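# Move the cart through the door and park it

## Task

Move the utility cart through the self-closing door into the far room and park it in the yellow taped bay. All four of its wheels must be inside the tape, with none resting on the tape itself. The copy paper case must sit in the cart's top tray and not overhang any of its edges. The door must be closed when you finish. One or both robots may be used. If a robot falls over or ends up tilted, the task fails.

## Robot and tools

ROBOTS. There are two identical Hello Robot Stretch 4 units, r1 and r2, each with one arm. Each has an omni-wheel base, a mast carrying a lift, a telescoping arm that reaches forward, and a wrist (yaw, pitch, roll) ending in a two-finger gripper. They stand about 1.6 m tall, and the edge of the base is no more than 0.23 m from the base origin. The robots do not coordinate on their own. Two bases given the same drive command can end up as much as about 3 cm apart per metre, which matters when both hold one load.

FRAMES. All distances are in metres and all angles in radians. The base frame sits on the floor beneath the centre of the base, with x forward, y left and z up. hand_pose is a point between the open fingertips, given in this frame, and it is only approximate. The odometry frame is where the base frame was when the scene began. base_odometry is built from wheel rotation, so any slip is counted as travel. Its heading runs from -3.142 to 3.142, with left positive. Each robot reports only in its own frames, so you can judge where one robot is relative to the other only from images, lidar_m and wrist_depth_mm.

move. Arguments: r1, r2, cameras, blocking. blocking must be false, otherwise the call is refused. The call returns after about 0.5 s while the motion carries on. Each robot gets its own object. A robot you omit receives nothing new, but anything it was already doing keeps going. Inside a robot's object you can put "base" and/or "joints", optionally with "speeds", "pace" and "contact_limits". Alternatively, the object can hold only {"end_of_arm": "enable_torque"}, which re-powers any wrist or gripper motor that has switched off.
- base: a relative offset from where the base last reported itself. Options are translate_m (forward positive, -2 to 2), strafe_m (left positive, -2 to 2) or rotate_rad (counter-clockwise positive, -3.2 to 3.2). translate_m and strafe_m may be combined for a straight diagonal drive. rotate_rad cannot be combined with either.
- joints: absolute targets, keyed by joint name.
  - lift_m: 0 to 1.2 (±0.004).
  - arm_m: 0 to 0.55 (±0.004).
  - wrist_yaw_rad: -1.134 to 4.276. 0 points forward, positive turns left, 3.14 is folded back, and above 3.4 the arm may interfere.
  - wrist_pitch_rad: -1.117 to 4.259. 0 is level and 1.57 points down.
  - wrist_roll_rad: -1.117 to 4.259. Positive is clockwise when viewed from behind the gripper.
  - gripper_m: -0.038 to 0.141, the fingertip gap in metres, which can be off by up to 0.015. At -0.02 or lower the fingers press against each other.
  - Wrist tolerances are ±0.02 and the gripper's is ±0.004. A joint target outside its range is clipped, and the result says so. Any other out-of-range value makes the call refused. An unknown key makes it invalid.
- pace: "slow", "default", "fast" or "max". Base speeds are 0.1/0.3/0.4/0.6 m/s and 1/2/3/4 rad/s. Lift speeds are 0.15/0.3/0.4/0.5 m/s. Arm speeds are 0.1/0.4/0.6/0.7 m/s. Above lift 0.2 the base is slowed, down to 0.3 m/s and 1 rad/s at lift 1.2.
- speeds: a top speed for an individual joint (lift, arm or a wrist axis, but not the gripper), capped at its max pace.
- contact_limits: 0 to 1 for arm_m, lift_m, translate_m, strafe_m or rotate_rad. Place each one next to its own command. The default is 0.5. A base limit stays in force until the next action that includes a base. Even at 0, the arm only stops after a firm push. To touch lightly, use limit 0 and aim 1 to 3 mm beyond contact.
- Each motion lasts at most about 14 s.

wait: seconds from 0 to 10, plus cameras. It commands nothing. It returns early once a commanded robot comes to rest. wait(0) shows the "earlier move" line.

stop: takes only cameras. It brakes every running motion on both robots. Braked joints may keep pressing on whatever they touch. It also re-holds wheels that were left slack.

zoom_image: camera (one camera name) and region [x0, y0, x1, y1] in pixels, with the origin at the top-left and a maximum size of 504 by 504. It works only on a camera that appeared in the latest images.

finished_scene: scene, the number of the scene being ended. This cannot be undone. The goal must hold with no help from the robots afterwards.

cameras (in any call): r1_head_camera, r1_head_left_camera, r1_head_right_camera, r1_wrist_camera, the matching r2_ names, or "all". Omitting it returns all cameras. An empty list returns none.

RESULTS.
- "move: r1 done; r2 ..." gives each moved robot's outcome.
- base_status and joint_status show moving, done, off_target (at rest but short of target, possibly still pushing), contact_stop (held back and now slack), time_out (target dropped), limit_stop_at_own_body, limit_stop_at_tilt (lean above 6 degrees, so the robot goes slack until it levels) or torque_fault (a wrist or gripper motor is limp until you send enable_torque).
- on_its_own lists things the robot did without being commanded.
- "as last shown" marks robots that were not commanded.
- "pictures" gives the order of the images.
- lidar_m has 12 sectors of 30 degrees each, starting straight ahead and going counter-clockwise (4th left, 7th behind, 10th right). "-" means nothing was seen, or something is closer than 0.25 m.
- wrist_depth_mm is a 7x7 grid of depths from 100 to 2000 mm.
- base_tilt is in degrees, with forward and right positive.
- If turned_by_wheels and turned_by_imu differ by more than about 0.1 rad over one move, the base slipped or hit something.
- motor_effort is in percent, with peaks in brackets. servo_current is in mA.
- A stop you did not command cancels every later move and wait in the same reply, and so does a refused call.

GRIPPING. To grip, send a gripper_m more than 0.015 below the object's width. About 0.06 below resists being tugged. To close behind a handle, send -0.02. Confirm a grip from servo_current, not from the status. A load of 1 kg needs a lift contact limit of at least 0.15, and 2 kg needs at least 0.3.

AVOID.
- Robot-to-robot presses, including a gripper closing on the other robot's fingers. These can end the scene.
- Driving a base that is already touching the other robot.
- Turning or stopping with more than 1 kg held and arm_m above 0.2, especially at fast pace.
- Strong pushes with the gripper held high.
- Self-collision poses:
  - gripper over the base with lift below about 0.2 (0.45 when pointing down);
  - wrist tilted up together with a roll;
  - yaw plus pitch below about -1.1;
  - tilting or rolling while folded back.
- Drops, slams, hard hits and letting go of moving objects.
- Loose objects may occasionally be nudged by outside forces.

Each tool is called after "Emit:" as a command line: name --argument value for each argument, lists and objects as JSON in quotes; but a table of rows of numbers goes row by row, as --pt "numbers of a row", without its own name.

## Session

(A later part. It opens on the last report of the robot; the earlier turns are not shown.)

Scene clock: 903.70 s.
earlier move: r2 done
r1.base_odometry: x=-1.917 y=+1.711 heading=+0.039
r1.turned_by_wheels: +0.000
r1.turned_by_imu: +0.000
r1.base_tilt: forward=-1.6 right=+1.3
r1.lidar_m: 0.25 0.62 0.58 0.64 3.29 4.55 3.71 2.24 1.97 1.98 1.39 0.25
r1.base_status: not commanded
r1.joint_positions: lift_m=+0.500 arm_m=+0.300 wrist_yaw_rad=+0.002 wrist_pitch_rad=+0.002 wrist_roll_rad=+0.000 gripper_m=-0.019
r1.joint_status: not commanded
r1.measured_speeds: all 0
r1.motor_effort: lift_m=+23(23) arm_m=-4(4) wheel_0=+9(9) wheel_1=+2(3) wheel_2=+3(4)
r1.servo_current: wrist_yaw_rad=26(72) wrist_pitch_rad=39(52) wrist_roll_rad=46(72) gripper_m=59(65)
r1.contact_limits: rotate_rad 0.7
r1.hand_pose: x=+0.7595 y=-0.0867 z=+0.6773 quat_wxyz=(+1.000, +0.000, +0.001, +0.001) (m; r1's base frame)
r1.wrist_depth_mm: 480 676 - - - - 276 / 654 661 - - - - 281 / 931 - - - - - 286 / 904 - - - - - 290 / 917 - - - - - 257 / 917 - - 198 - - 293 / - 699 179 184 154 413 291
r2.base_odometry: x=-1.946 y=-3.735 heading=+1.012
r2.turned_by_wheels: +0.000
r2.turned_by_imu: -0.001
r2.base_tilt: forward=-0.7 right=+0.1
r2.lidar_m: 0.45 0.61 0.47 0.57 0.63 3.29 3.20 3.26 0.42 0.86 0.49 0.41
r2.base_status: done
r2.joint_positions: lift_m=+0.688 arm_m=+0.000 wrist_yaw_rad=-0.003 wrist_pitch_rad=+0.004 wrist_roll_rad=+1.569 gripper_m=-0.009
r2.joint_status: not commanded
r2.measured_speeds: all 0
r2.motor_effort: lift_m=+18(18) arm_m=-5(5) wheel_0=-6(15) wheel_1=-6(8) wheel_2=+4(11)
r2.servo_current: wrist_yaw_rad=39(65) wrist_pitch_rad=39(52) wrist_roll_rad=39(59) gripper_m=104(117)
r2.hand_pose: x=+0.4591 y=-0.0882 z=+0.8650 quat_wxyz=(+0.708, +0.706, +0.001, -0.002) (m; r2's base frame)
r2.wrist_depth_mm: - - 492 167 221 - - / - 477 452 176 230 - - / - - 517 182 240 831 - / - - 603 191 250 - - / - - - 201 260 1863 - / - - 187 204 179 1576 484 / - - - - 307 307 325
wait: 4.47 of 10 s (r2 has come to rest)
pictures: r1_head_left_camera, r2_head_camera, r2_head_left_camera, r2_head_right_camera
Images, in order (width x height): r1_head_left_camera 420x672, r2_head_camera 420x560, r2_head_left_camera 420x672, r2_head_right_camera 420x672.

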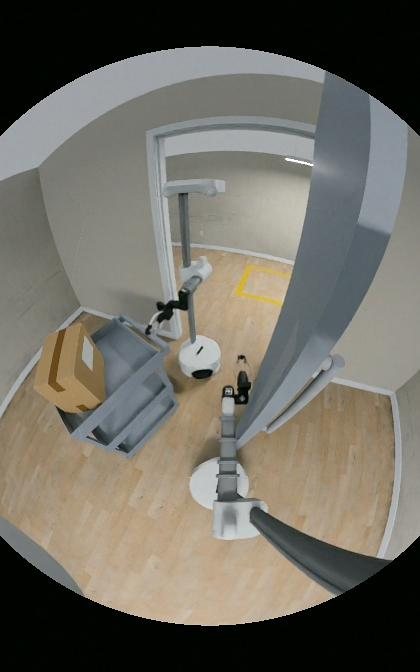

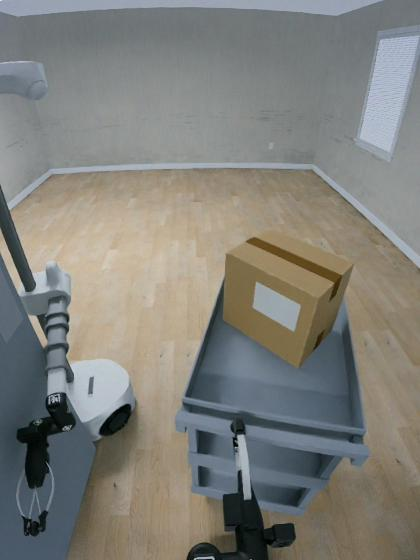

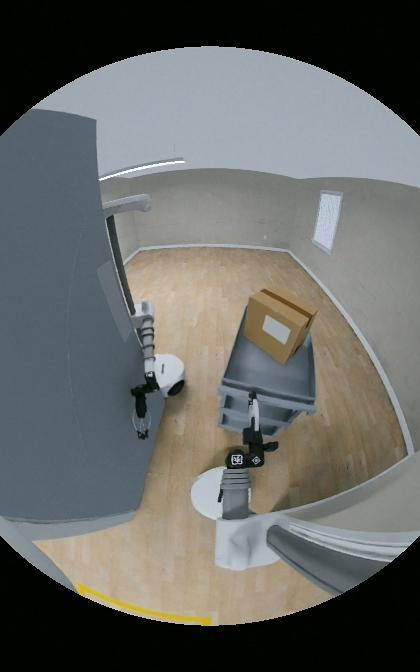

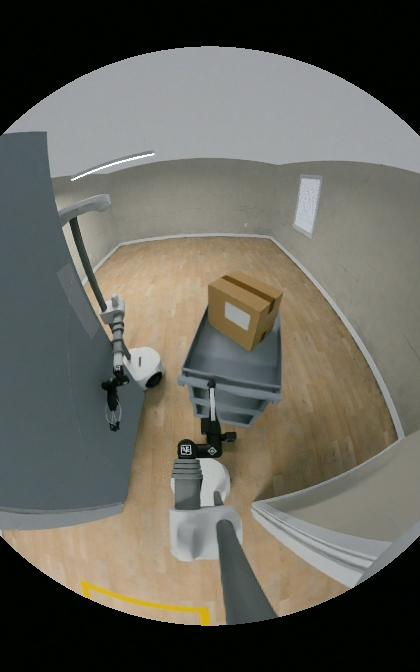

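Emit:
move --blocking false --r2 '{"base":{"translate_m":-0.4},"pace":"slow"}' --cameras '[]'

Emit:
wait --seconds 8 --cameras '["r2_head_camera","r2_head_left_camera","r2_head_right_camera"]'

Scene clock: 922.43 s.
move: r2 moving
r1: as last shown
r1.lidar_m: 0.25 0.61 0.60 0.64 3.30 4.53 3.72 2.23 1.96 1.97 1.39 0.25
r1.motor_effort: lift_m=+23(23) arm_m=-4(4) wheel_0=+9(9) wheel_1=+2(2) wheel_2=+3(4)
r1.servo_current: wrist_yaw_rad=46(65) wrist_pitch_rad=46(46) wrist_roll_rad=46(65) gripper_m=52(59)
r1.contact_limits: rotate_rad 0.7
r1.wrist_depth_mm: 484 676 - - - - 274 / 654 661 - - - - 281 / 931 - - - - - 286 / 931 - - - - - 290 / 946 - - - - - 256 / 946 - - 198 - - 294 / - 699 179 184 154 413 293
r2.base_odometry: x=-1.952 y=-3.745 heading=+1.012
r2.turned_by_wheels: +0.000
r2.turned_by_imu: +0.000
r2.base_tilt: forward=-0.6 right=+0.1
r2.lidar_m: 0.45 0.60 0.50 0.57 0.63 3.29 3.18 3.26 0.39 0.80 0.50 0.42
r2.base_status: translate_m moving
r2.joint_positions: lift_m=+0.688 arm_m=+0.000 wrist_yaw_rad=-0.003 wrist_pitch_rad=+0.004 wrist_roll_rad=+1.569 gripper_m=-0.009
r2.joint_status: not commanded
r2.measured_speeds: translate_m=-0.050 strafe_m=+0.000 rotate_rad=-0.002 lift_m=+0.000 arm_m=+0.000 wrist_yaw_rad=+0.000 wrist_pitch_rad=+0.000 wrist_roll_rad=+0.000
r2.motor_effort: lift_m=+18(18) arm_m=-5(5) wheel_0=-10(11) wheel_1=-6(9) wheel_2=+9(11)
r2.servo_current: wrist_yaw_rad=46(52) wrist_pitch_rad=46(52) wrist_roll_rad=46(52) gripper_m=111(111)
r2.hand_pose: x=+0.4591 y=-0.0882 z=+0.8650 quat_wxyz=(+0.708, +0.706, +0.001, -0.002) (m; r2's base frame)
r2.wrist_depth_mm: - - 492 167 220 - - / - 473 452 175 230 - - / - - 517 181 239 842 - / - - 603 191 251 - - / - - - 201 260 1863 - / - - 187 204 180 1618 488 / - - - - 307 304 327
pictures: none
No camera images: "cameras" was empty.

Scene clock: 927.20 s.
earlier move: r2 done
r1.base_odometry: x=-1.917 y=+1.711 heading=+0.039
r1.turned_by_wheels: +0.000
r1.turned_by_imu: +0.000
r1.base_tilt: forward=-1.6 right=+1.2
r1.lidar_m: 0.26 0.56 0.67 2.77 3.29 4.55 3.69 2.23 1.97 1.97 1.40 0.25
r1.base_status: not commanded
r1.joint_positions: lift_m=+0.500 arm_m=+0.300 wrist_yaw_rad=+0.002 wrist_pitch_rad=+0.002 wrist_roll_rad=+0.000 gripper_m=-0.019
r1.joint_status: not commanded
r1.measured_speeds: all 0
r1.motor_effort: lift_m=+23(23) arm_m=-4(4) wheel_0=+9(10) wheel_1=+2(3) wheel_2=+4(4)
r1.servo_current: wrist_yaw_rad=59(72) wrist_pitch_rad=33(52) wrist_roll_rad=52(72) gripper_m=52(59)
r1.contact_limits: rotate_rad 0.7
r1.hand_pose: x=+0.7595 y=-0.0867 z=+0.6773 quat_wxyz=(+1.000, +0.000, +0.001, +0.001) (m; r1's base frame)
r1.wrist_depth_mm: - - - - - - 276 / 455 - 1060 - - - 281 / 452 - 1078 - - - 286 / 455 - - - - - 291 / 459 - - - - - 256 / 462 - 1060 198 - - 294 / 462 1537 179 183 154 415 293
r2.base_odometry: x=-2.158 y=-4.074 heading=+1.012
r2.turned_by_wheels: +0.001
r2.turned_by_imu: +0.002
r2.base_tilt: forward=-0.6 right=+0.1
r2.lidar_m: 0.44 0.79 0.63 0.62 2.61 2.91 2.79 2.88 2.35 0.34 0.38 0.46
r2.base_status: done
r2.joint_positions: lift_m=+0.688 arm_m=+0.000 wrist_yaw_rad=+0.002 wrist_pitch_rad=+0.004 wrist_roll_rad=+1.569 gripper_m=-0.009
r2.joint_status: not commanded
r2.measured_speeds: all 0
r2.motor_effort: lift_m=+18(18) arm_m=-5(5) wheel_0=-1(11) wheel_1=-3(9) wheel_2=+8(13)
r2.servo_current: wrist_yaw_rad=52(65) wrist_pitch_rad=39(52) wrist_roll_rad=46(65) gripper_m=111(117)
r2.hand_pose: x=+0.4596 y=-0.0867 z=+0.8650 quat_wxyz=(+0.708, +0.706, +0.002, -0.001) (m; r2's base frame)
r2.wrist_depth_mm: - - - 197 255 1808 - / - - 585 199 257 820 - / - - 496 200 260 866 - / - - 544 262 263 866 - / - - 603 205 264 866 - / - - 187 204 180 1576 - / - - - - - 1205 1042
wait: 4.77 of 8 s (r2 has come to rest)
pictures: r2_head_camera, r2_head_left_camera, r2_head_right_camera
Images, in order (width x height): r2_head_camera 420x560, r2_head_left_camera 420x672, r2_head_right_camera 420x672.

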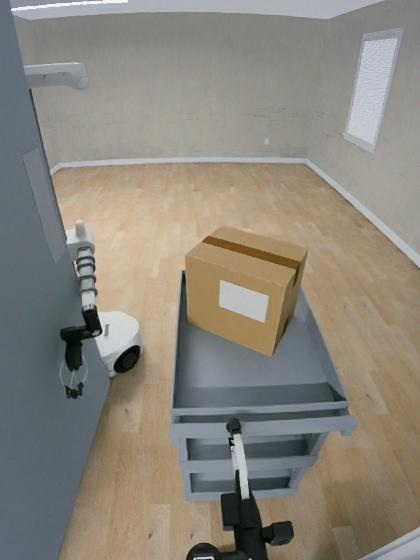

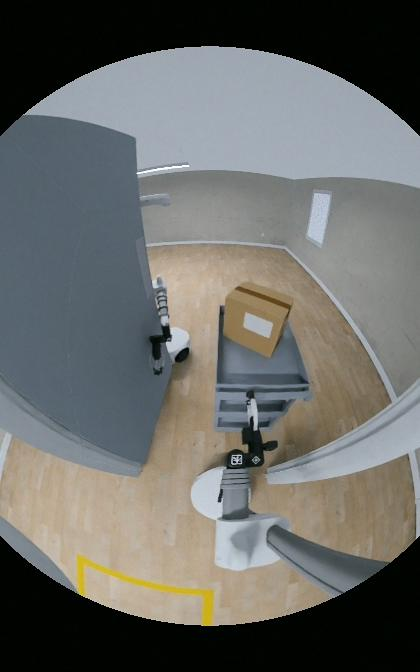

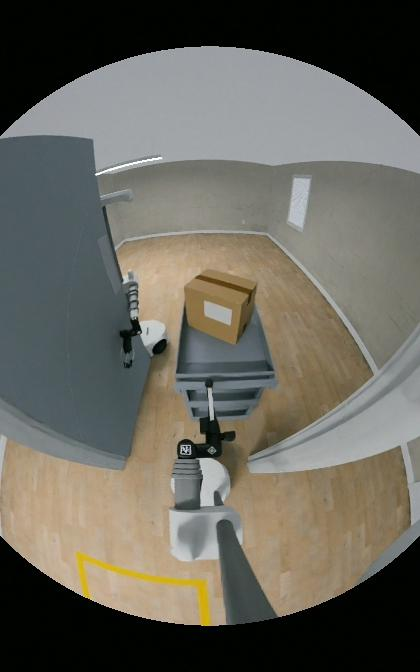

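Emit:
move --blocking false --r2 '{"base":{"translate_m":-0.6},"pace":"slow"}' --cameras '[]'

Emit:
wait --seconds 9 --cameras '["r2_head_camera","r2_head_left_camera"]'

Scene clock: 936.93 s.
move: r2 moving
r1: as last shown
r1.lidar_m: 0.25 0.57 0.68 2.77 3.31 4.55 3.69 2.25 1.95 1.98 1.40 0.25
r1.motor_effort: lift_m=+23(23) arm_m=-4(4) wheel_0=+9(9) wheel_1=+2(3) wheel_2=+4(4)
r1.servo_current: wrist_yaw_rad=59(65) wrist_pitch_rad=46(46) wrist_roll_rad=46(59) gripper_m=52(59)
r1.contact_limits: rotate_rad 0.7
r1.wrist_depth_mm: - - - - - - 276 / 449 - 1008 - - - 281 / 445 - 1098 - - - 286 / 469 - - - - - 290 / 469 - - - - - 258 / 473 - 1078 199 - - 296 / 473 1576 179 180 154 415 291
r2.base_odometry: x=-2.164 y=-4.084 heading=+1.012
r2.turned_by_wheels: +0.000
r2.turned_by_imu: +0.001
r2.base_tilt: forward=-0.7 right=+0.1
r2.lidar_m: 0.43 0.78 0.62 0.63 2.60 2.85 2.76 2.85 2.32 0.37 0.36 0.46
r2.base_status: translate_m moving
r2.joint_positions: lift_m=+0.688 arm_m=+0.000 wrist_yaw_rad=+0.002 wrist_pitch_rad=+0.004 wrist_roll_rad=+1.569 gripper_m=-0.009
r2.joint_status: not commanded
r2.measured_speeds: translate_m=-0.049 strafe_m=+0.000 rotate_rad=-0.001 lift_m=+0.000 arm_m=+0.000 wrist_yaw_rad=+0.000 wrist_pitch_rad=+0.000 wrist_roll_rad=+0.000
r2.motor_effort: lift_m=+18(18) arm_m=-4(5) wheel_0=-3(6) wheel_1=-6(6) wheel_2=+12(13)
r2.servo_current: wrist_yaw_rad=46(52) wrist_pitch_rad=46(46) wrist_roll_rad=46(59) gripper_m=104(117)
r2.hand_pose: x=+0.4596 y=-0.0867 z=+0.8650 quat_wxyz=(+0.708, +0.706, +0.002, -0.001) (m; r2's base frame)
r2.wrist_depth_mm: - - - 198 257 1756 - / - - 591 200 259 820 - / - - 496 201 259 866 - / - - 544 262 263 854 - / - - 615 204 265 866 - / - - 187 205 179 1708 - / - - - - - 1205 1078
pictures: none
No camera images: "cameras" was empty.

Scene clock: 943.70 s.
earlier move: r2 done
r1.base_odometry: x=-1.917 y=+1.711 heading=+0.039
r1.turned_by_wheels: +0.000
r1.turned_by_imu: +0.000
r1.base_tilt: forward=-1.6 right=+1.3
r1.lidar_m: 0.25 0.80 2.68 2.77 3.31 4.53 3.72 2.25 1.97 1.96 1.40 0.25
r1.base_status: not commanded
r1.joint_positions: lift_m=+0.500 arm_m=+0.300 wrist_yaw_rad=+0.002 wrist_pitch_rad=+0.002 wrist_roll_rad=+0.000 gripper_m=-0.019
r1.joint_status: not commanded
r1.measured_speeds: all 0
r1.motor_effort: lift_m=+23(23) arm_m=-4(4) wheel_0=+9(10) wheel_1=+2(3) wheel_2=+3(4)
r1.servo_current: wrist_yaw_rad=52(72) wrist_pitch_rad=39(52) wrist_roll_rad=52(72) gripper_m=52(59)
r1.contact_limits: rotate_rad 0.7
r1.hand_pose: x=+0.7595 y=-0.0867 z=+0.6773 quat_wxyz=(+1.000, +0.000, +0.001, +0.001) (m; r1's base frame)
r1.wrist_depth_mm: 279 285 - - - - 276 / 279 283 - - - - 279 / 282 293 554 - - - 286 / 931 294 - - - - 291 / 946 294 - - - - 256 / - 296 186 199 - - 294 / - 140 171 180 154 415 293
r2.base_odometry: x=-2.476 y=-4.582 heading=+1.012
r2.turned_by_wheels: +0.000
r2.turned_by_imu: +0.001
r2.base_tilt: forward=-0.6 right=+0.1
r2.lidar_m: 0.60 0.93 0.91 2.44 2.59 2.26 2.16 2.25 2.32 2.23 0.93 0.72
r2.base_status: done
r2.joint_positions: lift_m=+0.688 arm_m=+0.000 wrist_yaw_rad=+0.000 wrist_pitch_rad=+0.002 wrist_roll_rad=+1.569 gripper_m=-0.009
r2.joint_status: not commanded
r2.measured_speeds: all 0
r2.motor_effort: lift_m=+16(18) arm_m=-4(5) wheel_0=-3(9) wheel_1=-5(9) wheel_2=+6(13)
r2.servo_current: wrist_yaw_rad=46(59) wrist_pitch_rad=39(52) wrist_roll_rad=46(65) gripper_m=85(117)
r2.hand_pose: x=+0.4594 y=-0.0874 z=+0.8657 quat_wxyz=(+0.708, +0.706, +0.001, -0.001) (m; r2's base frame)
r2.wrist_depth_mm: - - - - - 1708 1182 / - - - 597 - 603 603 / - - - 559 - 788 554 / - - 946 741 1118 - 517 / - - 768 488 - - 484 / - - 186 193 180 - 459 / - 138 - - - - 1060
wait: 6.77 of 9 s (r2 has come to rest)
pictures: r2_head_camera, r2_head_left_camera
Images, in order (width x height): r2_head_camera 420x560, r2_head_left_camera 420x672.

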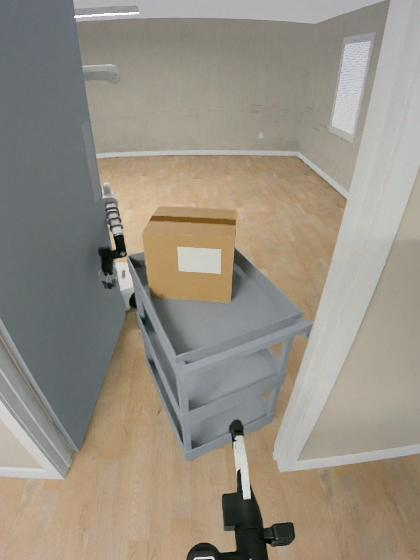

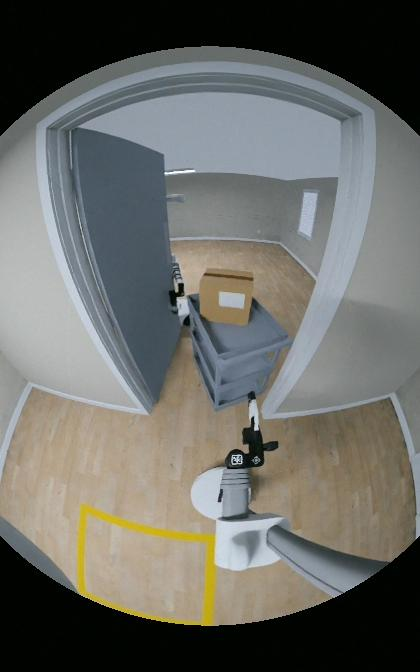

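Emit:
zoom_image --camera "r2_head_camera" --region '[80, 180, 360, 500]'

Emit:
move --blocking false --cameras '["r1_head_camera","r2_wrist_camera","r2_head_right_camera"]'

Scaled by 1.575 from the camera's 420x560 image, which has a finer 1200x1600 frame.

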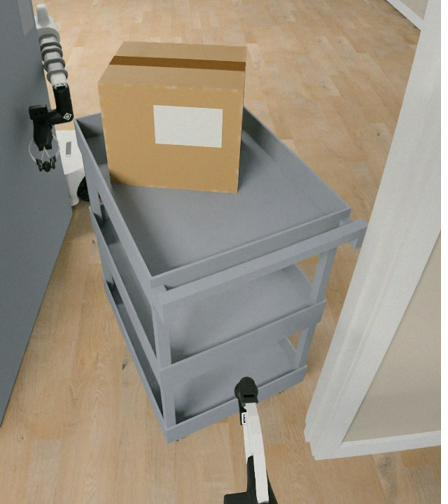

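Scene clock: 949.23 s.
r1.base_odometry: x=-1.917 y=+1.711 heading=+0.039
r1.turned_by_wheels: +0.000
r1.turned_by_imu: +0.000
r1.base_tilt: forward=-1.6 right=+1.3
r1.lidar_m: 0.25 0.82 2.68 2.75 3.29 4.53 3.71 2.23 1.97 1.97 1.40 0.25
r1.base_status: not commanded
r1.joint_positions: lift_m=+0.500 arm_m=+0.300 wrist_yaw_rad=+0.002 wrist_pitch_rad=+0.002 wrist_roll_rad=+0.000 gripper_m=-0.019
r1.joint_status: not commanded
r1.measured_speeds: all 0
r1.motor_effort: lift_m=+23(23) arm_m=-4(4) wheel_0=+9(10) wheel_1=+2(3) wheel_2=+3(4)
r1.servo_current: wrist_yaw_rad=39(72) wrist_pitch_rad=46(52) wrist_roll_rad=52(72) gripper_m=46(59)
r1.contact_limits: rotate_rad 0.7
r1.hand_pose: x=+0.7595 y=-0.0867 z=+0.6773 quat_wxyz=(+1.000, +0.000, +0.001, +0.001) (m; r1's base frame)
r1.wrist_depth_mm: 278 285 - - - - 276 / 278 286 - - - - 281 / 283 291 559 - - - 286 / 931 294 - - - - 291 / 946 294 - - - - 257 / - 296 185 198 - - 294 / - 140 171 180 154 415 293
r2.base_odometry: x=-2.476 y=-4.582 heading=+1.012
r2.turned_by_wheels: +0.000
r2.turned_by_imu: +0.000
r2.base_tilt: forward=-0.7 right=+0.1
r2.lidar_m: 0.60 0.93 0.90 2.49 2.62 2.25 2.15 2.21 2.29 2.23 0.93 0.73
r2.base_status: done
r2.joint_positions: lift_m=+0.688 arm_m=+0.000 wrist_yaw_rad=+0.000 wrist_pitch_rad=+0.002 wrist_roll_rad=+1.569 gripper_m=-0.009
r2.joint_status: not commanded
r2.measured_speeds: all 0
r2.motor_effort: lift_m=+16(18) arm_m=-5(5) wheel_0=-3(9) wheel_1=-5(9) wheel_2=+6(13)
r2.servo_current: wrist_yaw_rad=46(59) wrist_pitch_rad=46(52) wrist_roll_rad=46(65) gripper_m=78(117)
r2.hand_pose: x=+0.4594 y=-0.0874 z=+0.8657 quat_wxyz=(+0.708, +0.706, +0.001, -0.001) (m; r2's base frame)
r2.wrist_depth_mm: - - - - - 1708 1182 / - - - 591 - 603 603 / - - - 554 - 778 549 / - - 960 750 1138 - 512 / - - 778 484 - - 480 / - - 186 193 179 - 459 / - 138 - - - - 1078
pictures: r1_head_camera, r2_head_right_camera, r2_wrist_camera
Images, in order (width x height): r1_head_camera 420x560, r2_head_right_camera 420x672, r2_wrist_camera 616x392.

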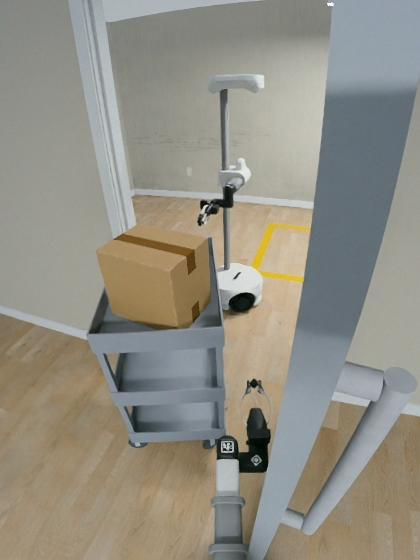

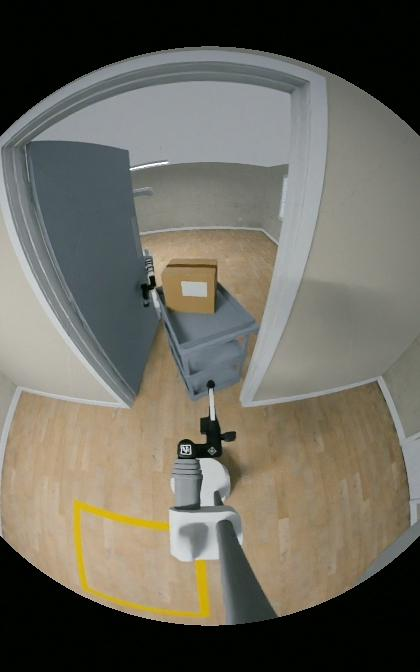

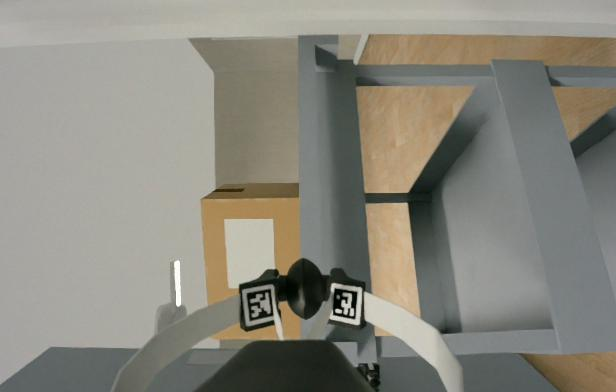

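Emit:
move --blocking false --r2 '{"base":{"translate_m":0.25},"joints":{"gripper_m":0.11},"pace":"slow","contact_limits":{"translate_m":0.2}}' --cameras '[]'

Emit:
wait --seconds 5 --cameras '["r2_head_camera","r2_wrist_camera"]'

Scene clock: 969.17 s.
move: r2 moving
r1: as last shown
r1.base_tilt: forward=-1.6 right=+1.2
r1.lidar_m: 0.26 0.81 2.69 2.77 3.32 4.54 3.72 2.24 1.96 1.99 1.42 0.25
r1.motor_effort: lift_m=+23(23) arm_m=-4(4) wheel_0=+9(9) wheel_1=+2(2) wheel_2=+3(4)
r1.servo_current: wrist_yaw_rad=52(65) wrist_pitch_rad=39(46) wrist_roll_rad=46(59) gripper_m=52(59)
r1.contact_limits: rotate_rad 0.7
r1.wrist_depth_mm: 281 283 - - - - 277 / 278 286 - - - - 282 / 283 291 554 - - - 286 / 931 294 - - - - 290 / 931 294 - - - - 257 / - 296 186 198 - - 296 / - 140 171 179 154 413 293
r2.base_odometry: x=-2.469 y=-4.572 heading=+1.012
r2.turned_by_wheels: +0.000
r2.turned_by_imu: +0.001
r2.base_tilt: forward=-0.7 right=+0.1
r2.lidar_m: 0.60 0.92 0.90 2.42 2.60 2.29 2.17 2.27 2.33 2.24 0.93 0.71
r2.base_status: translate_m moving
r2.joint_positions: lift_m=+0.688 arm_m=+0.000 wrist_yaw_rad=+0.000 wrist_pitch_rad=+0.002 wrist_roll_rad=+1.569 gripper_m=+0.003
r2.joint_status: gripper_m moving
r2.measured_speeds: translate_m=+0.049 strafe_m=+0.000 rotate_rad=+0.002 lift_m=+0.000 arm_m=+0.000 wrist_yaw_rad=+0.000 wrist_pitch_rad=+0.000 wrist_roll_rad=+0.000
r2.motor_effort: lift_m=+16(17) arm_m=-4(5) wheel_0=+6(10) wheel_1=+6(6) wheel_2=-9(10)
r2.servo_current: wrist_yaw_rad=39(52) wrist_pitch_rad=39(46) wrist_roll_rad=59(59) gripper_m=39(85)
r2.contact_limits: translate_m 0.2
r2.hand_pose: x=+0.4594 y=-0.0874 z=+0.8657 quat_wxyz=(+0.708, +0.706, +0.001, -0.001) (m; r2's base frame)
r2.wrist_depth_mm: - - - - - 1661 1182 / - - - 580 - 591 591 / - - - 554 - 778 539 / - - 931 512 - - 504 / - - 759 477 - - 477 / - - 768 193 182 - 452 / - 124 - - - 439 1098
pictures: none
No camera images: "cameras" was empty.

Scene clock: 973.10 s.
earlier move: r2 done
r1.base_odometry: x=-1.917 y=+1.711 heading=+0.039
r1.turned_by_wheels: +0.000
r1.turned_by_imu: +0.000
r1.base_tilt: forward=-1.6 right=+1.3
r1.lidar_m: 0.25 0.81 2.68 2.77 3.30 4.51 3.70 2.25 1.96 1.99 1.37 0.25
r1.base_status: not commanded
r1.joint_positions: lift_m=+0.500 arm_m=+0.300 wrist_yaw_rad=+0.002 wrist_pitch_rad=+0.002 wrist_roll_rad=+0.000 gripper_m=-0.019
r1.joint_status: not commanded
r1.measured_speeds: all 0
r1.motor_effort: lift_m=+23(23) arm_m=-4(4) wheel_0=+9(9) wheel_1=+2(2) wheel_2=+4(4)
r1.servo_current: wrist_yaw_rad=39(72) wrist_pitch_rad=39(46) wrist_roll_rad=59(65) gripper_m=46(59)
r1.contact_limits: rotate_rad 0.7
r1.hand_pose: x=+0.7595 y=-0.0867 z=+0.6773 quat_wxyz=(+1.000, +0.000, +0.001, +0.001) (m; r1's base frame)
r1.wrist_depth_mm: 278 285 - - - - 276 / 278 286 1430 - - - 279 / 283 293 559 - - - 287 / 931 293 - - - - 291 / 960 294 - - - - 257 / - 296 186 198 - - 294 / - 140 171 183 154 413 291
r2.base_odometry: x=-2.343 y=-4.370 heading=+1.012
r2.turned_by_wheels: +0.000
r2.turned_by_imu: +0.001
r2.base_tilt: forward=-0.7 right=+0.1
r2.lidar_m: 0.37 0.78 0.75 1.52 2.61 2.53 2.41 2.51 2.34 1.63 0.54 0.49
r2.base_status: done
r2.joint_positions: lift_m=+0.688 arm_m=+0.000 wrist_yaw_rad=+0.000 wrist_pitch_rad=+0.002 wrist_roll_rad=+1.569 gripper_m=+0.110
r2.joint_status: all done
r2.measured_speeds: all 0
r2.motor_effort: lift_m=+17(17) arm_m=-5(5) wheel_0=+3(10) wheel_1=+4(7) wheel_2=-5(10)
r2.servo_current: wrist_yaw_rad=46(65) wrist_pitch_rad=39(46) wrist_roll_rad=46(59) gripper_m=46(104)
r2.contact_limits: translate_m 0.2
r2.hand_pose: x=+0.4594 y=-0.0874 z=+0.8657 quat_wxyz=(+0.708, +0.706, +0.001, -0.001) (m; r2's base frame)
r2.wrist_depth_mm: - - - 325 338 1661 1160 / - - - 298 309 1756 504 / - - - 278 290 1708 - / - - 554 210 268 854 - / - - 512 196 254 854 - / - - 198 183 191 - - / - - 535 - 230 - -
wait: 3.93 of 5 s (r2 has come to rest)
pictures: r2_head_camera, r2_wrist_camera
Images, in order (width x height): r2_head_camera 420x560, r2_wrist_camera 616x392.

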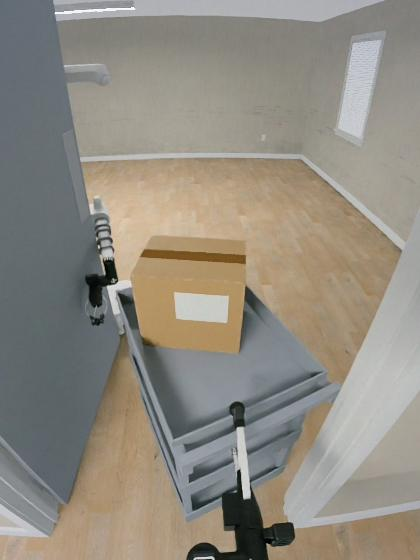

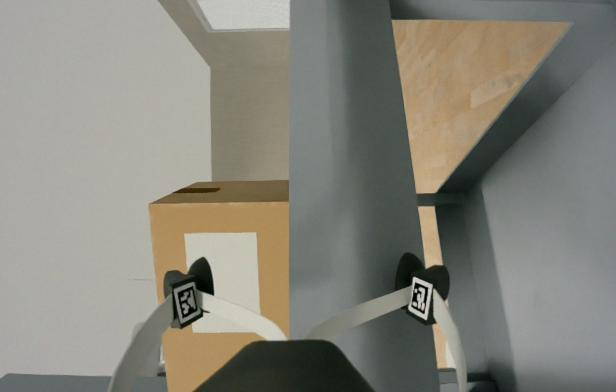

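Emit:
move --blocking false --r2 '{"base":{"translate_m":0.055},"pace":"slow","contact_limits":{"translate_m":0.2}}' --cameras '[]'

Emit:
wait --seconds 2 --cameras '["r2_wrist_camera"]'

Emit:
move --blocking false --r2 '{"joints":{"gripper_m":-0.02}}' --cameras '[]'

Emit:
wait --seconds 4 --cameras '["r2_wrist_camera","r2_head_camera"]'

Scene clock: 979.20 s.
move: r2 moving
r1: as last shown
r1.base_tilt: forward=-1.6 right=+1.2
r1.lidar_m: 0.27 0.79 2.71 2.77 3.33 4.54 3.69 2.21 1.98 1.98 1.42 0.25
r1.motor_effort: lift_m=+23(23) arm_m=-4(4) wheel_0=+9(10) wheel_1=+2(2) wheel_2=+4(4)
r1.servo_current: wrist_yaw_rad=52(59) wrist_pitch_rad=46(52) wrist_roll_rad=65(65) gripper_m=52(59)
r1.contact_limits: rotate_rad 0.7
r1.wrist_depth_mm: 276 279 - - - - 274 / 274 281 1366 - - - 281 / 279 287 554 - - - 285 / 931 297 - - - - 290 / 946 296 - - - - 257 / - 290 186 198 - - 293 / - 140 171 183 154 410 293
r2.base_odometry: x=-2.337 y=-4.360 heading=+1.012
r2.turned_by_wheels: +0.000
r2.turned_by_imu: +0.001
r2.base_tilt: forward=-0.7 right=+0.1
r2.lidar_m: 0.36 0.74 0.74 1.41 2.62 2.55 2.42 2.54 2.32 1.56 0.54 0.47
r2.base_status: translate_m moving
r2.joint_positions: lift_m=+0.688 arm_m=+0.000 wrist_yaw_rad=-0.001 wrist_pitch_rad=+0.002 wrist_roll_rad=+1.569 gripper_m=+0.110
r2.joint_status: not commanded
r2.measured_speeds: translate_m=+0.049 strafe_m=+0.000 rotate_rad=+0.000 lift_m=+0.000 arm_m=+0.000 wrist_yaw_rad=-0.006 wrist_pitch_rad=+0.000 wrist_roll_rad=+0.000
r2.motor_effort: lift_m=+16(17) arm_m=-3(5) wheel_0=+8(11) wheel_1=+7(8) wheel_2=-14(14)
r2.servo_current: wrist_yaw_rad=39(59) wrist_pitch_rad=39(46) wrist_roll_rad=46(52) gripper_m=46(59)
r2.contact_limits: translate_m 0.2
r2.hand_pose: x=+0.4592 y=-0.0878 z=+0.8657 quat_wxyz=(+0.708, +0.706, +0.000, -0.001) (m; r2's base frame)
r2.wrist_depth_mm: - - - 320 351 1576 1160 / - - - 297 307 1708 496 / - - - 276 282 1756 - / - - 574 206 266 842 - / - - 504 194 247 854 - / - - 198 179 230 - - / - - 530 - 226 - -
pictures: none
No camera images: "cameras" was empty.

Scene clock: 980.47 s.
earlier move: r2 done
r1.base_odometry: x=-1.917 y=+1.711 heading=+0.039
r1.turned_by_wheels: +0.000
r1.turned_by_imu: +0.000
r1.base_tilt: forward=-1.6 right=+1.2
r1.lidar_m: 0.25 0.77 2.69 2.78 3.30 4.55 3.71 2.25 1.96 1.97 1.39 0.25
r1.base_status: not commanded
r1.joint_positions: lift_m=+0.500 arm_m=+0.300 wrist_yaw_rad=+0.002 wrist_pitch_rad=+0.002 wrist_roll_rad=+0.000 gripper_m=-0.019
r1.joint_status: not commanded
r1.measured_speeds: all 0
r1.motor_effort: lift_m=+23(23) arm_m=-4(4) wheel_0=+8(10) wheel_1=+2(3) wheel_2=+4(4)
r1.servo_current: wrist_yaw_rad=65(65) wrist_pitch_rad=46(52) wrist_roll_rad=39(65) gripper_m=52(59)
r1.contact_limits: rotate_rad 0.7
r1.hand_pose: x=+0.7595 y=-0.0867 z=+0.6773 quat_wxyz=(+1.000, +0.000, +0.001, +0.001) (m; r1's base frame)
r1.wrist_depth_mm: 237 243 - - - - 276 / 237 245 1336 - - - 279 / 281 250 597 - - - 286 / 931 249 - - - - 293 / 946 251 - - - - 258 / - 250 186 198 - - 294 / - 250 171 183 154 415 293
r2.base_odometry: x=-2.314 y=-4.324 heading=+1.012
r2.turned_by_wheels: +0.000
r2.turned_by_imu: +0.000
r2.base_tilt: forward=-0.7 right=+0.1
r2.lidar_m: 0.34 0.70 0.73 1.34 2.61 2.59 2.43 2.61 2.29 1.38 0.48 0.47
r2.base_status: done
r2.joint_positions: lift_m=+0.688 arm_m=+0.000 wrist_yaw_rad=-0.001 wrist_pitch_rad=+0.002 wrist_roll_rad=+1.569 gripper_m=+0.110
r2.joint_status: not commanded
r2.measured_speeds: all 0
r2.motor_effort: lift_m=+16(17) arm_m=-3(5) wheel_0=+3(11) wheel_1=+5(8) wheel_2=-6(16)
r2.servo_current: wrist_yaw_rad=59(59) wrist_pitch_rad=46(46) wrist_roll_rad=46(59) gripper_m=52(59)
r2.contact_limits: translate_m 0.2
r2.hand_pose: x=+0.4592 y=-0.0878 z=+0.8657 quat_wxyz=(+0.708, +0.706, +0.000, -0.001) (m; r2's base frame)
r2.wrist_depth_mm: - - - 327 355 1537 375 / - - - 304 312 1756 504 / - - - 279 290 1863 - / - - 634 209 267 842 - / - - 504 196 252 854 - / - - 198 180 193 - - / - - 530 - 227 - -
wait: 1.27 of 2 s (r2 has come to rest)
pictures: r2_wrist_camera
Images, in order (width x height): r2_wrist_camera 616x392.

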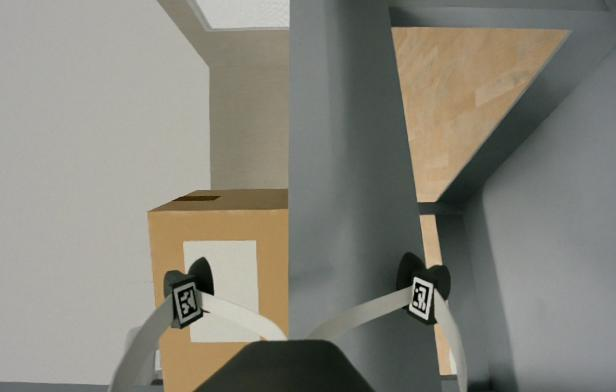

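Scene clock: 980.97 s.
move: r2 moving
r1: as last shown
r1.lidar_m: 0.25 0.75 2.70 2.73 3.28 4.55 3.74 2.23 1.97 1.98 1.38 0.25
r1.motor_effort: lift_m=+23(23) arm_m=-4(4) wheel_0=+9(9) wheel_1=+2(2) wheel_2=+3(4)
r1.servo_current: wrist_yaw_rad=65(65) wrist_pitch_rad=39(52) wrist_roll_rad=52(52) gripper_m=52(59)
r1.contact_limits: rotate_rad 0.7
r1.wrist_depth_mm: 236 242 - - - - 276 / 237 244 1281 - - - 281 / 279 250 591 - - - 286 / 917 251 - - - - 290 / 946 250 - - - - 257 / - 251 186 200 - - 294 / - 249 171 184 154 413 291
r2.base_odometry: x=-2.314 y=-4.324 heading=+1.012
r2.turned_by_wheels: +0.000
r2.turned_by_imu: +0.000
r2.base_tilt: forward=-0.7 right=+0.0
r2.lidar_m: 0.35 0.73 0.71 1.28 2.62 2.60 2.47 2.57 2.32 1.41 0.49 0.44
r2.base_status: not commanded
r2.joint_positions: lift_m=+0.688 arm_m=+0.000 wrist_yaw_rad=-0.001 wrist_pitch_rad=+0.002 wrist_roll_rad=+1.569 gripper_m=+0.094
r2.joint_status: gripper_m moving
r2.measured_speeds: all 0
r2.motor_effort: lift_m=+16(17) arm_m=-3(3) wheel_0=+4(4) wheel_1=+5(5) wheel_2=-6(6)
r2.servo_current: wrist_yaw_rad=46(52) wrist_pitch_rad=39(46) wrist_roll_rad=52(59) gripper_m=98(124)
r2.contact_limits: translate_m 0.2
r2.hand_pose: x=+0.4592 y=-0.0878 z=+0.8657 quat_wxyz=(+0.708, +0.706, +0.000, -0.001) (m; r2's base frame)
r2.wrist_depth_mm: - - - 330 355 1366 373 / - - - 306 315 1708 512 / - - - 281 291 1863 - / - - 647 210 270 842 - / - - 508 197 250 854 - / - - 195 181 195 - - / - - 530 - 227 - -
pictures: none
No camera images: "cameras" was empty.

Scene clock: 982.50 s.
earlier move: r2 done
r1.base_odometry: x=-1.917 y=+1.711 heading=+0.039
r1.turned_by_wheels: +0.000
r1.turned_by_imu: +0.000
r1.base_tilt: forward=-1.5 right=+1.3
r1.lidar_m: 0.25 0.76 2.69 2.77 3.29 4.56 3.71 2.25 1.99 1.98 1.40 0.25
r1.base_status: not commanded
r1.joint_positions: lift_m=+0.500 arm_m=+0.300 wrist_yaw_rad=+0.002 wrist_pitch_rad=+0.002 wrist_roll_rad=+0.000 gripper_m=-0.019
r1.joint_status: not commanded
r1.measured_speeds: all 0
r1.motor_effort: lift_m=+23(23) arm_m=-4(4) wheel_0=+9(10) wheel_1=+2(3) wheel_2=+4(4)
r1.servo_current: wrist_yaw_rad=52(78) wrist_pitch_rad=39(52) wrist_roll_rad=39(78) gripper_m=46(59)
r1.contact_limits: rotate_rad 0.7
r1.hand_pose: x=+0.7595 y=-0.0867 z=+0.6773 quat_wxyz=(+1.000, +0.000, +0.001, +0.001) (m; r1's base frame)
r1.wrist_depth_mm: 242 250 - - - - 276 / 243 249 1336 - - - 282 / 282 259 603 - - - 287 / 931 255 - - - - 291 / 946 256 - - - - 257 / - 258 185 198 - - 294 / - 255 171 183 154 415 293
r2.base_odometry: x=-2.314 y=-4.324 heading=+1.013
r2.turned_by_wheels: +0.000
r2.turned_by_imu: +0.000
r2.base_tilt: forward=-0.7 right=+0.1
r2.lidar_m: 0.32 0.72 0.73 1.30 2.61 2.60 2.45 2.56 2.31 1.41 0.50 0.47
r2.base_status: not commanded
r2.joint_positions: lift_m=+0.688 arm_m=+0.000 wrist_yaw_rad=+0.000 wrist_pitch_rad=+0.002 wrist_roll_rad=+1.569 gripper_m=-0.019
r2.joint_status: all done
r2.measured_speeds: all 0
r2.motor_effort: lift_m=+16(17) arm_m=-3(3) wheel_0=+3(4) wheel_1=+5(5) wheel_2=-5(6)
r2.servo_current: wrist_yaw_rad=52(59) wrist_pitch_rad=39(46) wrist_roll_rad=52(72) gripper_m=98(195)
r2.contact_limits: translate_m 0.2
r2.hand_pose: x=+0.4592 y=-0.0876 z=+0.8657 quat_wxyz=(+0.708, +0.706, +0.001, -0.001) (m; r2's base frame)
r2.wrist_depth_mm: - - - 306 317 1661 1229 / - - - 282 293 1756 496 / - - - 265 270 1708 - / - - 535 196 258 842 - / - - 496 184 241 - - / - - 187 172 179 - - / - - 525 - 215 - -
wait: 1.53 of 4 s (r2 has come to rest)
pictures: r2_head_camera, r2_wrist_camera
Images, in order (width x height): r2_head_camera 420x560, r2_wrist_camera 616x392.

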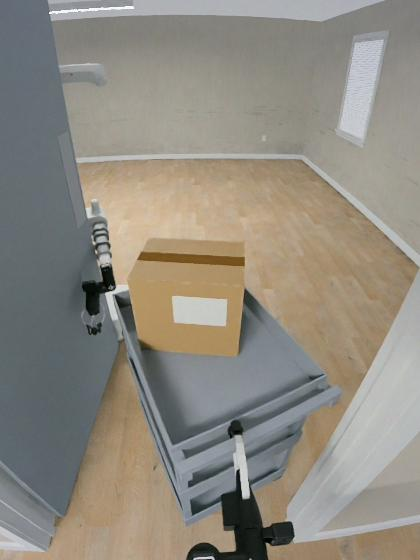

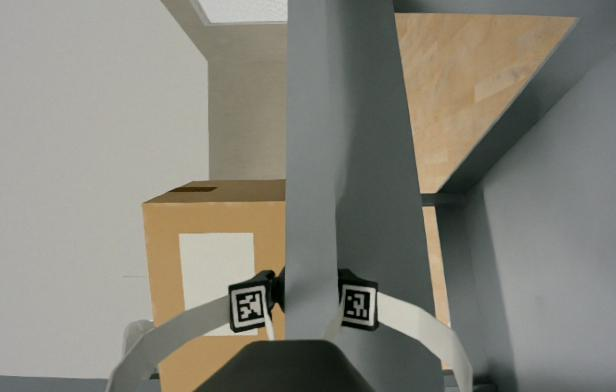

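Emit:
move --blocking false --r2 '{"base":{"strafe_m":0.15},"pace":"slow"}' --cameras '[]'

Emit:
wait --seconds 4 --cameras '["r2_wrist_camera","r2_head_camera","r2_head_right_camera"]'

Scene clock: 988.83 s.
move: r2 moving
r1: as last shown
r1.base_tilt: forward=-1.6 right=+1.3
r1.lidar_m: 0.25 0.79 2.68 2.76 3.30 4.55 3.70 2.26 1.98 1.99 1.39 0.25
r1.motor_effort: lift_m=+23(23) arm_m=-4(4) wheel_0=+9(9) wheel_1=+2(2) wheel_2=+4(4)
r1.servo_current: wrist_yaw_rad=46(59) wrist_pitch_rad=46(46) wrist_roll_rad=46(59) gripper_m=59(59)
r1.contact_limits: rotate_rad 0.7
r1.wrist_depth_mm: 242 247 - - - - 277 / 242 248 1366 - - - 281 / 279 263 585 - - - 285 / 931 254 - - - - 291 / 960 255 - - - - 258 / - 256 185 198 - - 296 / - 255 171 183 154 413 293
r2.base_odometry: x=-2.326 y=-4.316 heading=+1.012
r2.turned_by_wheels: +0.000
r2.turned_by_imu: +0.000
r2.base_tilt: forward=-0.7 right=+0.1
r2.lidar_m: 0.36 0.79 0.71 1.32 2.60 2.59 2.47 2.56 2.33 1.39 0.49 0.44
r2.base_status: strafe_m moving
r2.joint_positions: lift_m=+0.688 arm_m=+0.000 wrist_yaw_rad=-0.001 wrist_pitch_rad=+0.002 wrist_roll_rad=+1.569 gripper_m=-0.019
r2.joint_status: not commanded
r2.measured_speeds: translate_m=+0.000 strafe_m=+0.055 rotate_rad=-0.001 lift_m=+0.000 arm_m=+0.000 wrist_yaw_rad=-0.008 wrist_pitch_rad=+0.000 wrist_roll_rad=+0.000
r2.motor_effort: lift_m=+16(17) arm_m=-1(2) wheel_0=-11(11) wheel_1=+7(8) wheel_2=+1(4)
r2.servo_current: wrist_yaw_rad=46(52) wrist_pitch_rad=39(46) wrist_roll_rad=39(59) gripper_m=91(104)
r2.hand_pose: x=+0.4592 y=-0.0877 z=+0.8657 quat_wxyz=(+0.708, +0.706, +0.000, -0.001) (m; r2's base frame)
r2.wrist_depth_mm: - - - 304 324 1708 1205 / - - - 282 296 1708 500 / - - - 265 271 1863 - / - - 549 195 257 842 - / - - 500 184 239 - - / - - 188 171 179 - - / - - 525 - 215 - -
pictures: none
No camera images: "cameras" was empty.

Scene clock: 990.97 s.
earlier move: r2 done
r1.base_odometry: x=-1.917 y=+1.711 heading=+0.039
r1.turned_by_wheels: +0.000
r1.turned_by_imu: +0.000
r1.base_tilt: forward=-1.6 right=+1.2
r1.lidar_m: 0.25 0.74 2.68 2.78 3.31 4.53 3.72 2.24 1.97 1.97 1.39 0.25
r1.base_status: not commanded
r1.joint_positions: lift_m=+0.500 arm_m=+0.300 wrist_yaw_rad=+0.002 wrist_pitch_rad=+0.002 wrist_roll_rad=+0.000 gripper_m=-0.019
r1.joint_status: not commanded
r1.measured_speeds: all 0
r1.motor_effort: lift_m=+23(23) arm_m=-4(4) wheel_0=+9(9) wheel_1=+2(2) wheel_2=+3(4)
r1.servo_current: wrist_yaw_rad=52(65) wrist_pitch_rad=33(52) wrist_roll_rad=59(65) gripper_m=52(59)
r1.contact_limits: rotate_rad 0.7
r1.hand_pose: x=+0.7595 y=-0.0867 z=+0.6773 quat_wxyz=(+1.000, +0.000, +0.001, +0.001) (m; r1's base frame)
r1.wrist_depth_mm: 187 186 244 - - - 276 / 187 187 274 - - - 279 / 285 193 317 1336 - - 285 / - 195 - - - - 291 / - 195 - - - - 257 / - 195 186 198 - - 296 / - 140 164 180 154 410 291
r2.base_odometry: x=-2.441 y=-4.245 heading=+1.012
r2.turned_by_wheels: +0.000
r2.turned_by_imu: +0.000
r2.base_tilt: forward=-0.7 right=+0.0
r2.lidar_m: 0.34 0.65 0.59 1.33 2.47 2.58 2.47 2.57 2.47 1.40 0.58 0.44
r2.base_status: done
r2.joint_positions: lift_m=+0.688 arm_m=+0.000 wrist_yaw_rad=-0.004 wrist_pitch_rad=+0.002 wrist_roll_rad=+1.569 gripper_m=-0.019
r2.joint_status: not commanded
r2.measured_speeds: all 0
r2.motor_effort: lift_m=+16(17) arm_m=+0(2) wheel_0=-4(15) wheel_1=+3(9) wheel_2=+0(4)
r2.servo_current: wrist_yaw_rad=52(65) wrist_pitch_rad=46(46) wrist_roll_rad=52(59) gripper_m=85(104)
r2.hand_pose: x=+0.4589 y=-0.0885 z=+0.8657 quat_wxyz=(+0.708, +0.706, -0.001, -0.002) (m; r2's base frame)
r2.wrist_depth_mm: - - - 276 282 1661 1229 / - - - 263 267 1756 535 / - - - 196 257 768 - / - - 484 187 247 854 - / - - 508 180 237 - - / - - 189 172 179 - - / - 146 554 - 221 - -
wait: 2.13 of 4 s (r2 has come to rest)
pictures: r2_head_camera, r2_head_right_camera, r2_wrist_camera
Images, in order (width x height): r2_head_camera 420x560, r2_head_right_camera 420x672, r2_wrist_camera 616x392.

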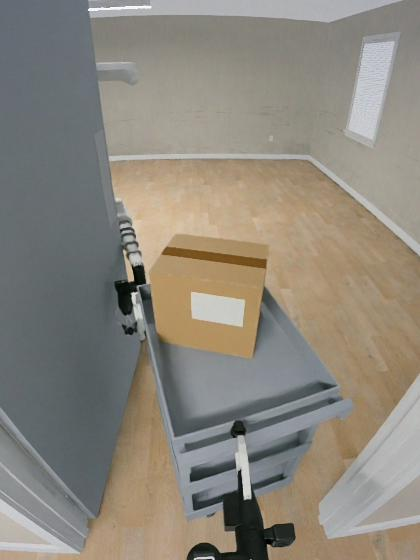

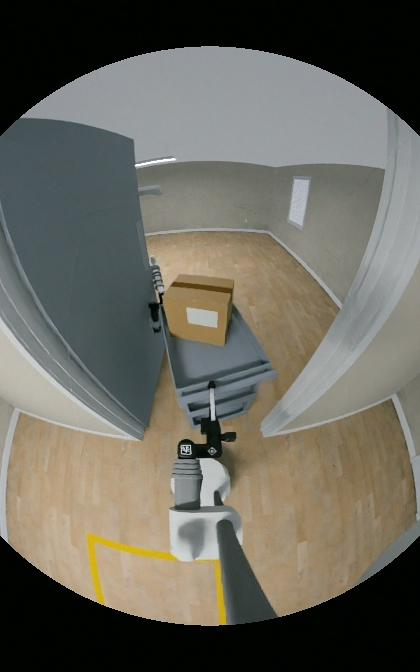

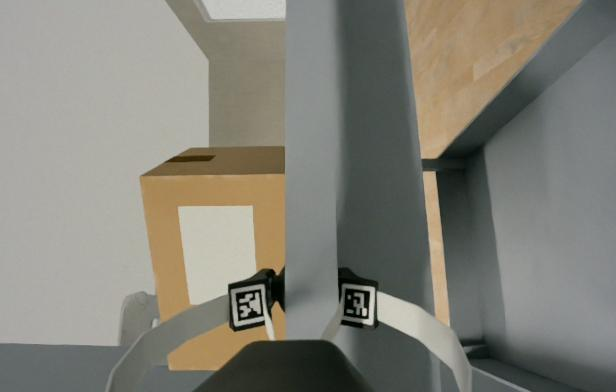

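Emit:
move --blocking false --r2 '{"base":{"translate_m":-0.3},"pace":"slow","contact_limits":{"translate_m":0.3}}' --cameras '[]'

Emit:
wait --seconds 5 --cameras '["r2_wrist_camera","r2_head_camera","r1_head_camera"]'

Scene clock: 996.63 s.
move: r2 moving
r1: as last shown
r1.base_tilt: forward=-1.6 right=+1.3
r1.lidar_m: 0.25 0.75 2.71 2.78 3.32 4.53 3.69 2.25 1.98 1.98 1.40 0.25
r1.servo_current: wrist_yaw_rad=59(59) wrist_pitch_rad=33(52) wrist_roll_rad=46(59) gripper_m=46(59)
r1.contact_limits: rotate_rad 0.7
r1.wrist_depth_mm: 191 189 240 - - - 274 / 192 190 267 - - - 281 / 285 197 317 1336 - - 286 / 917 197 - - - - 291 / 931 198 - - - - 257 / - 198 186 198 - - 294 / - 139 163 180 154 415 291
r2.base_odometry: x=-2.448 y=-4.255 heading=+1.012
r2.turned_by_wheels: +0.000
r2.turned_by_imu: +0.001
r2.base_tilt: forward=-0.7 right=+0.1
r2.lidar_m: 0.37 0.66 0.61 1.37 2.47 2.59 2.45 2.55 2.46 1.45 0.61 0.46
r2.base_status: translate_m moving
r2.joint_positions: lift_m=+0.688 arm_m=+0.000 wrist_yaw_rad=+0.002 wrist_pitch_rad=+0.002 wrist_roll_rad=+1.569 gripper_m=-0.019
r2.joint_status: not commanded
r2.measured_speeds: translate_m=-0.050 strafe_m=+0.000 rotate_rad=+0.003 lift_m=+0.000 arm_m=+0.000 wrist_yaw_rad=+0.015 wrist_pitch_rad=+0.000 wrist_roll_rad=+0.000
r2.motor_effort: lift_m=+16(17) arm_m=+1(1) wheel_0=-7(11) wheel_1=-7(9) wheel_2=+14(14)
r2.servo_current: wrist_yaw_rad=52(52) wrist_pitch_rad=33(46) wrist_roll_rad=46(59) gripper_m=91(91)
r2.contact_limits: translate_m 0.3
r2.hand_pose: x=+0.4595 y=-0.0868 z=+0.8657 quat_wxyz=(+0.708, +0.706, +0.001, +0.000) (m; r2's base frame)
r2.wrist_depth_mm: - - - 266 271 1708 1160 / - - - 260 262 1756 - / - - 654 192 253 831 - / - - 488 185 245 854 - / - - 512 180 237 - - / - - 187 173 180 - - / - - - - 224 - -
pictures: none
No camera images: "cameras" was empty.

Scene clock: 1000.40 s.
earlier move: r2 done
r1.base_odometry: x=-1.917 y=+1.711 heading=+0.039
r1.turned_by_wheels: +0.000
r1.turned_by_imu: +0.000
r1.base_tilt: forward=-1.6 right=+1.2
r1.lidar_m: 0.25 1.52 2.70 2.75 3.32 4.56 3.71 2.26 1.98 1.97 1.40 0.25
r1.base_status: not commanded
r1.joint_positions: lift_m=+0.500 arm_m=+0.300 wrist_yaw_rad=+0.002 wrist_pitch_rad=+0.002 wrist_roll_rad=+0.000 gripper_m=-0.019
r1.joint_status: not commanded
r1.measured_speeds: all 0
r1.motor_effort: lift_m=+23(23) arm_m=-4(4) wheel_0=+9(10) wheel_1=+2(3) wheel_2=+4(4)
r1.servo_current: wrist_yaw_rad=26(72) wrist_pitch_rad=39(52) wrist_roll_rad=46(65) gripper_m=52(59)
r1.contact_limits: rotate_rad 0.7
r1.hand_pose: x=+0.7595 y=-0.0867 z=+0.6773 quat_wxyz=(+1.000, +0.000, +0.001, +0.001) (m; r1's base frame)
r1.wrist_depth_mm: - - 559 535 - - 276 / 931 436 455 492 - - 281 / 917 433 452 480 508 - 287 / 946 976 - - - - 291 / 946 - - - - - 257 / 960 430 183 198 530 - 294 / - 140 163 146 144 413 293
r2.base_odometry: x=-2.600 y=-4.499 heading=+1.012
r2.turned_by_wheels: +0.000
r2.turned_by_imu: +0.002
r2.base_tilt: forward=-0.7 right=+0.1
r2.lidar_m: 0.34 0.54 0.94 2.35 2.45 2.29 2.16 2.23 2.48 2.36 0.90 0.47
r2.base_status: done
r2.joint_positions: lift_m=+0.688 arm_m=+0.000 wrist_yaw_rad=+0.004 wrist_pitch_rad=+0.002 wrist_roll_rad=+1.569 gripper_m=-0.019
r2.joint_status: not commanded
r2.measured_speeds: all 0
r2.motor_effort: lift_m=+17(17) arm_m=+2(2) wheel_0=-2(11) wheel_1=-5(9) wheel_2=+7(16)
r2.servo_current: wrist_yaw_rad=46(65) wrist_pitch_rad=39(52) wrist_roll_rad=65(65) gripper_m=85(91)
r2.contact_limits: translate_m 0.3
r2.hand_pose: x=+0.4596 y=-0.0863 z=+0.8657 quat_wxyz=(+0.708, +0.706, +0.002, +0.001) (m; r2's base frame)
r2.wrist_depth_mm: - - - 340 364 379 377 / - - - 301 317 1756 484 / - - - 277 291 1863 - / - - - 202 262 798 - / - - 492 187 243 854 - / - - 188 169 180 - - / - - 496 - 214 - -
wait: 3.77 of 5 s (r2 has come to rest)
pictures: r1_head_camera, r2_head_camera, r2_wrist_camera
Images, in order (width x height): r1_head_camera 420x560, r2_head_camera 420x560, r2_wrist_camera 616x392.

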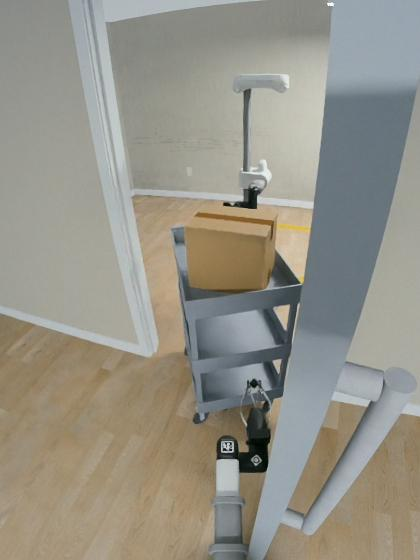

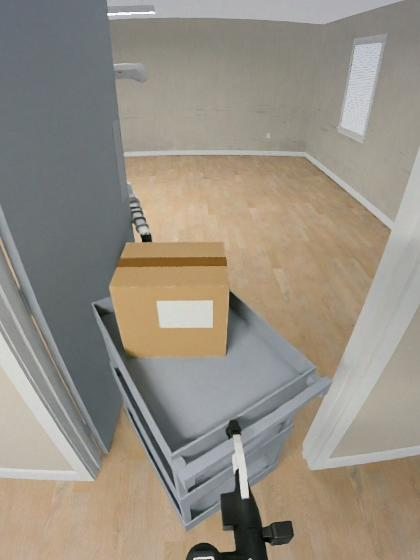

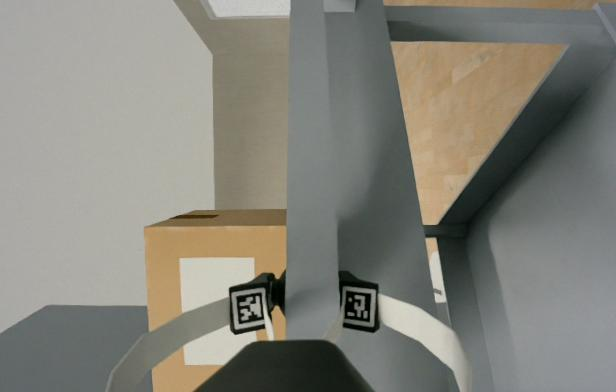

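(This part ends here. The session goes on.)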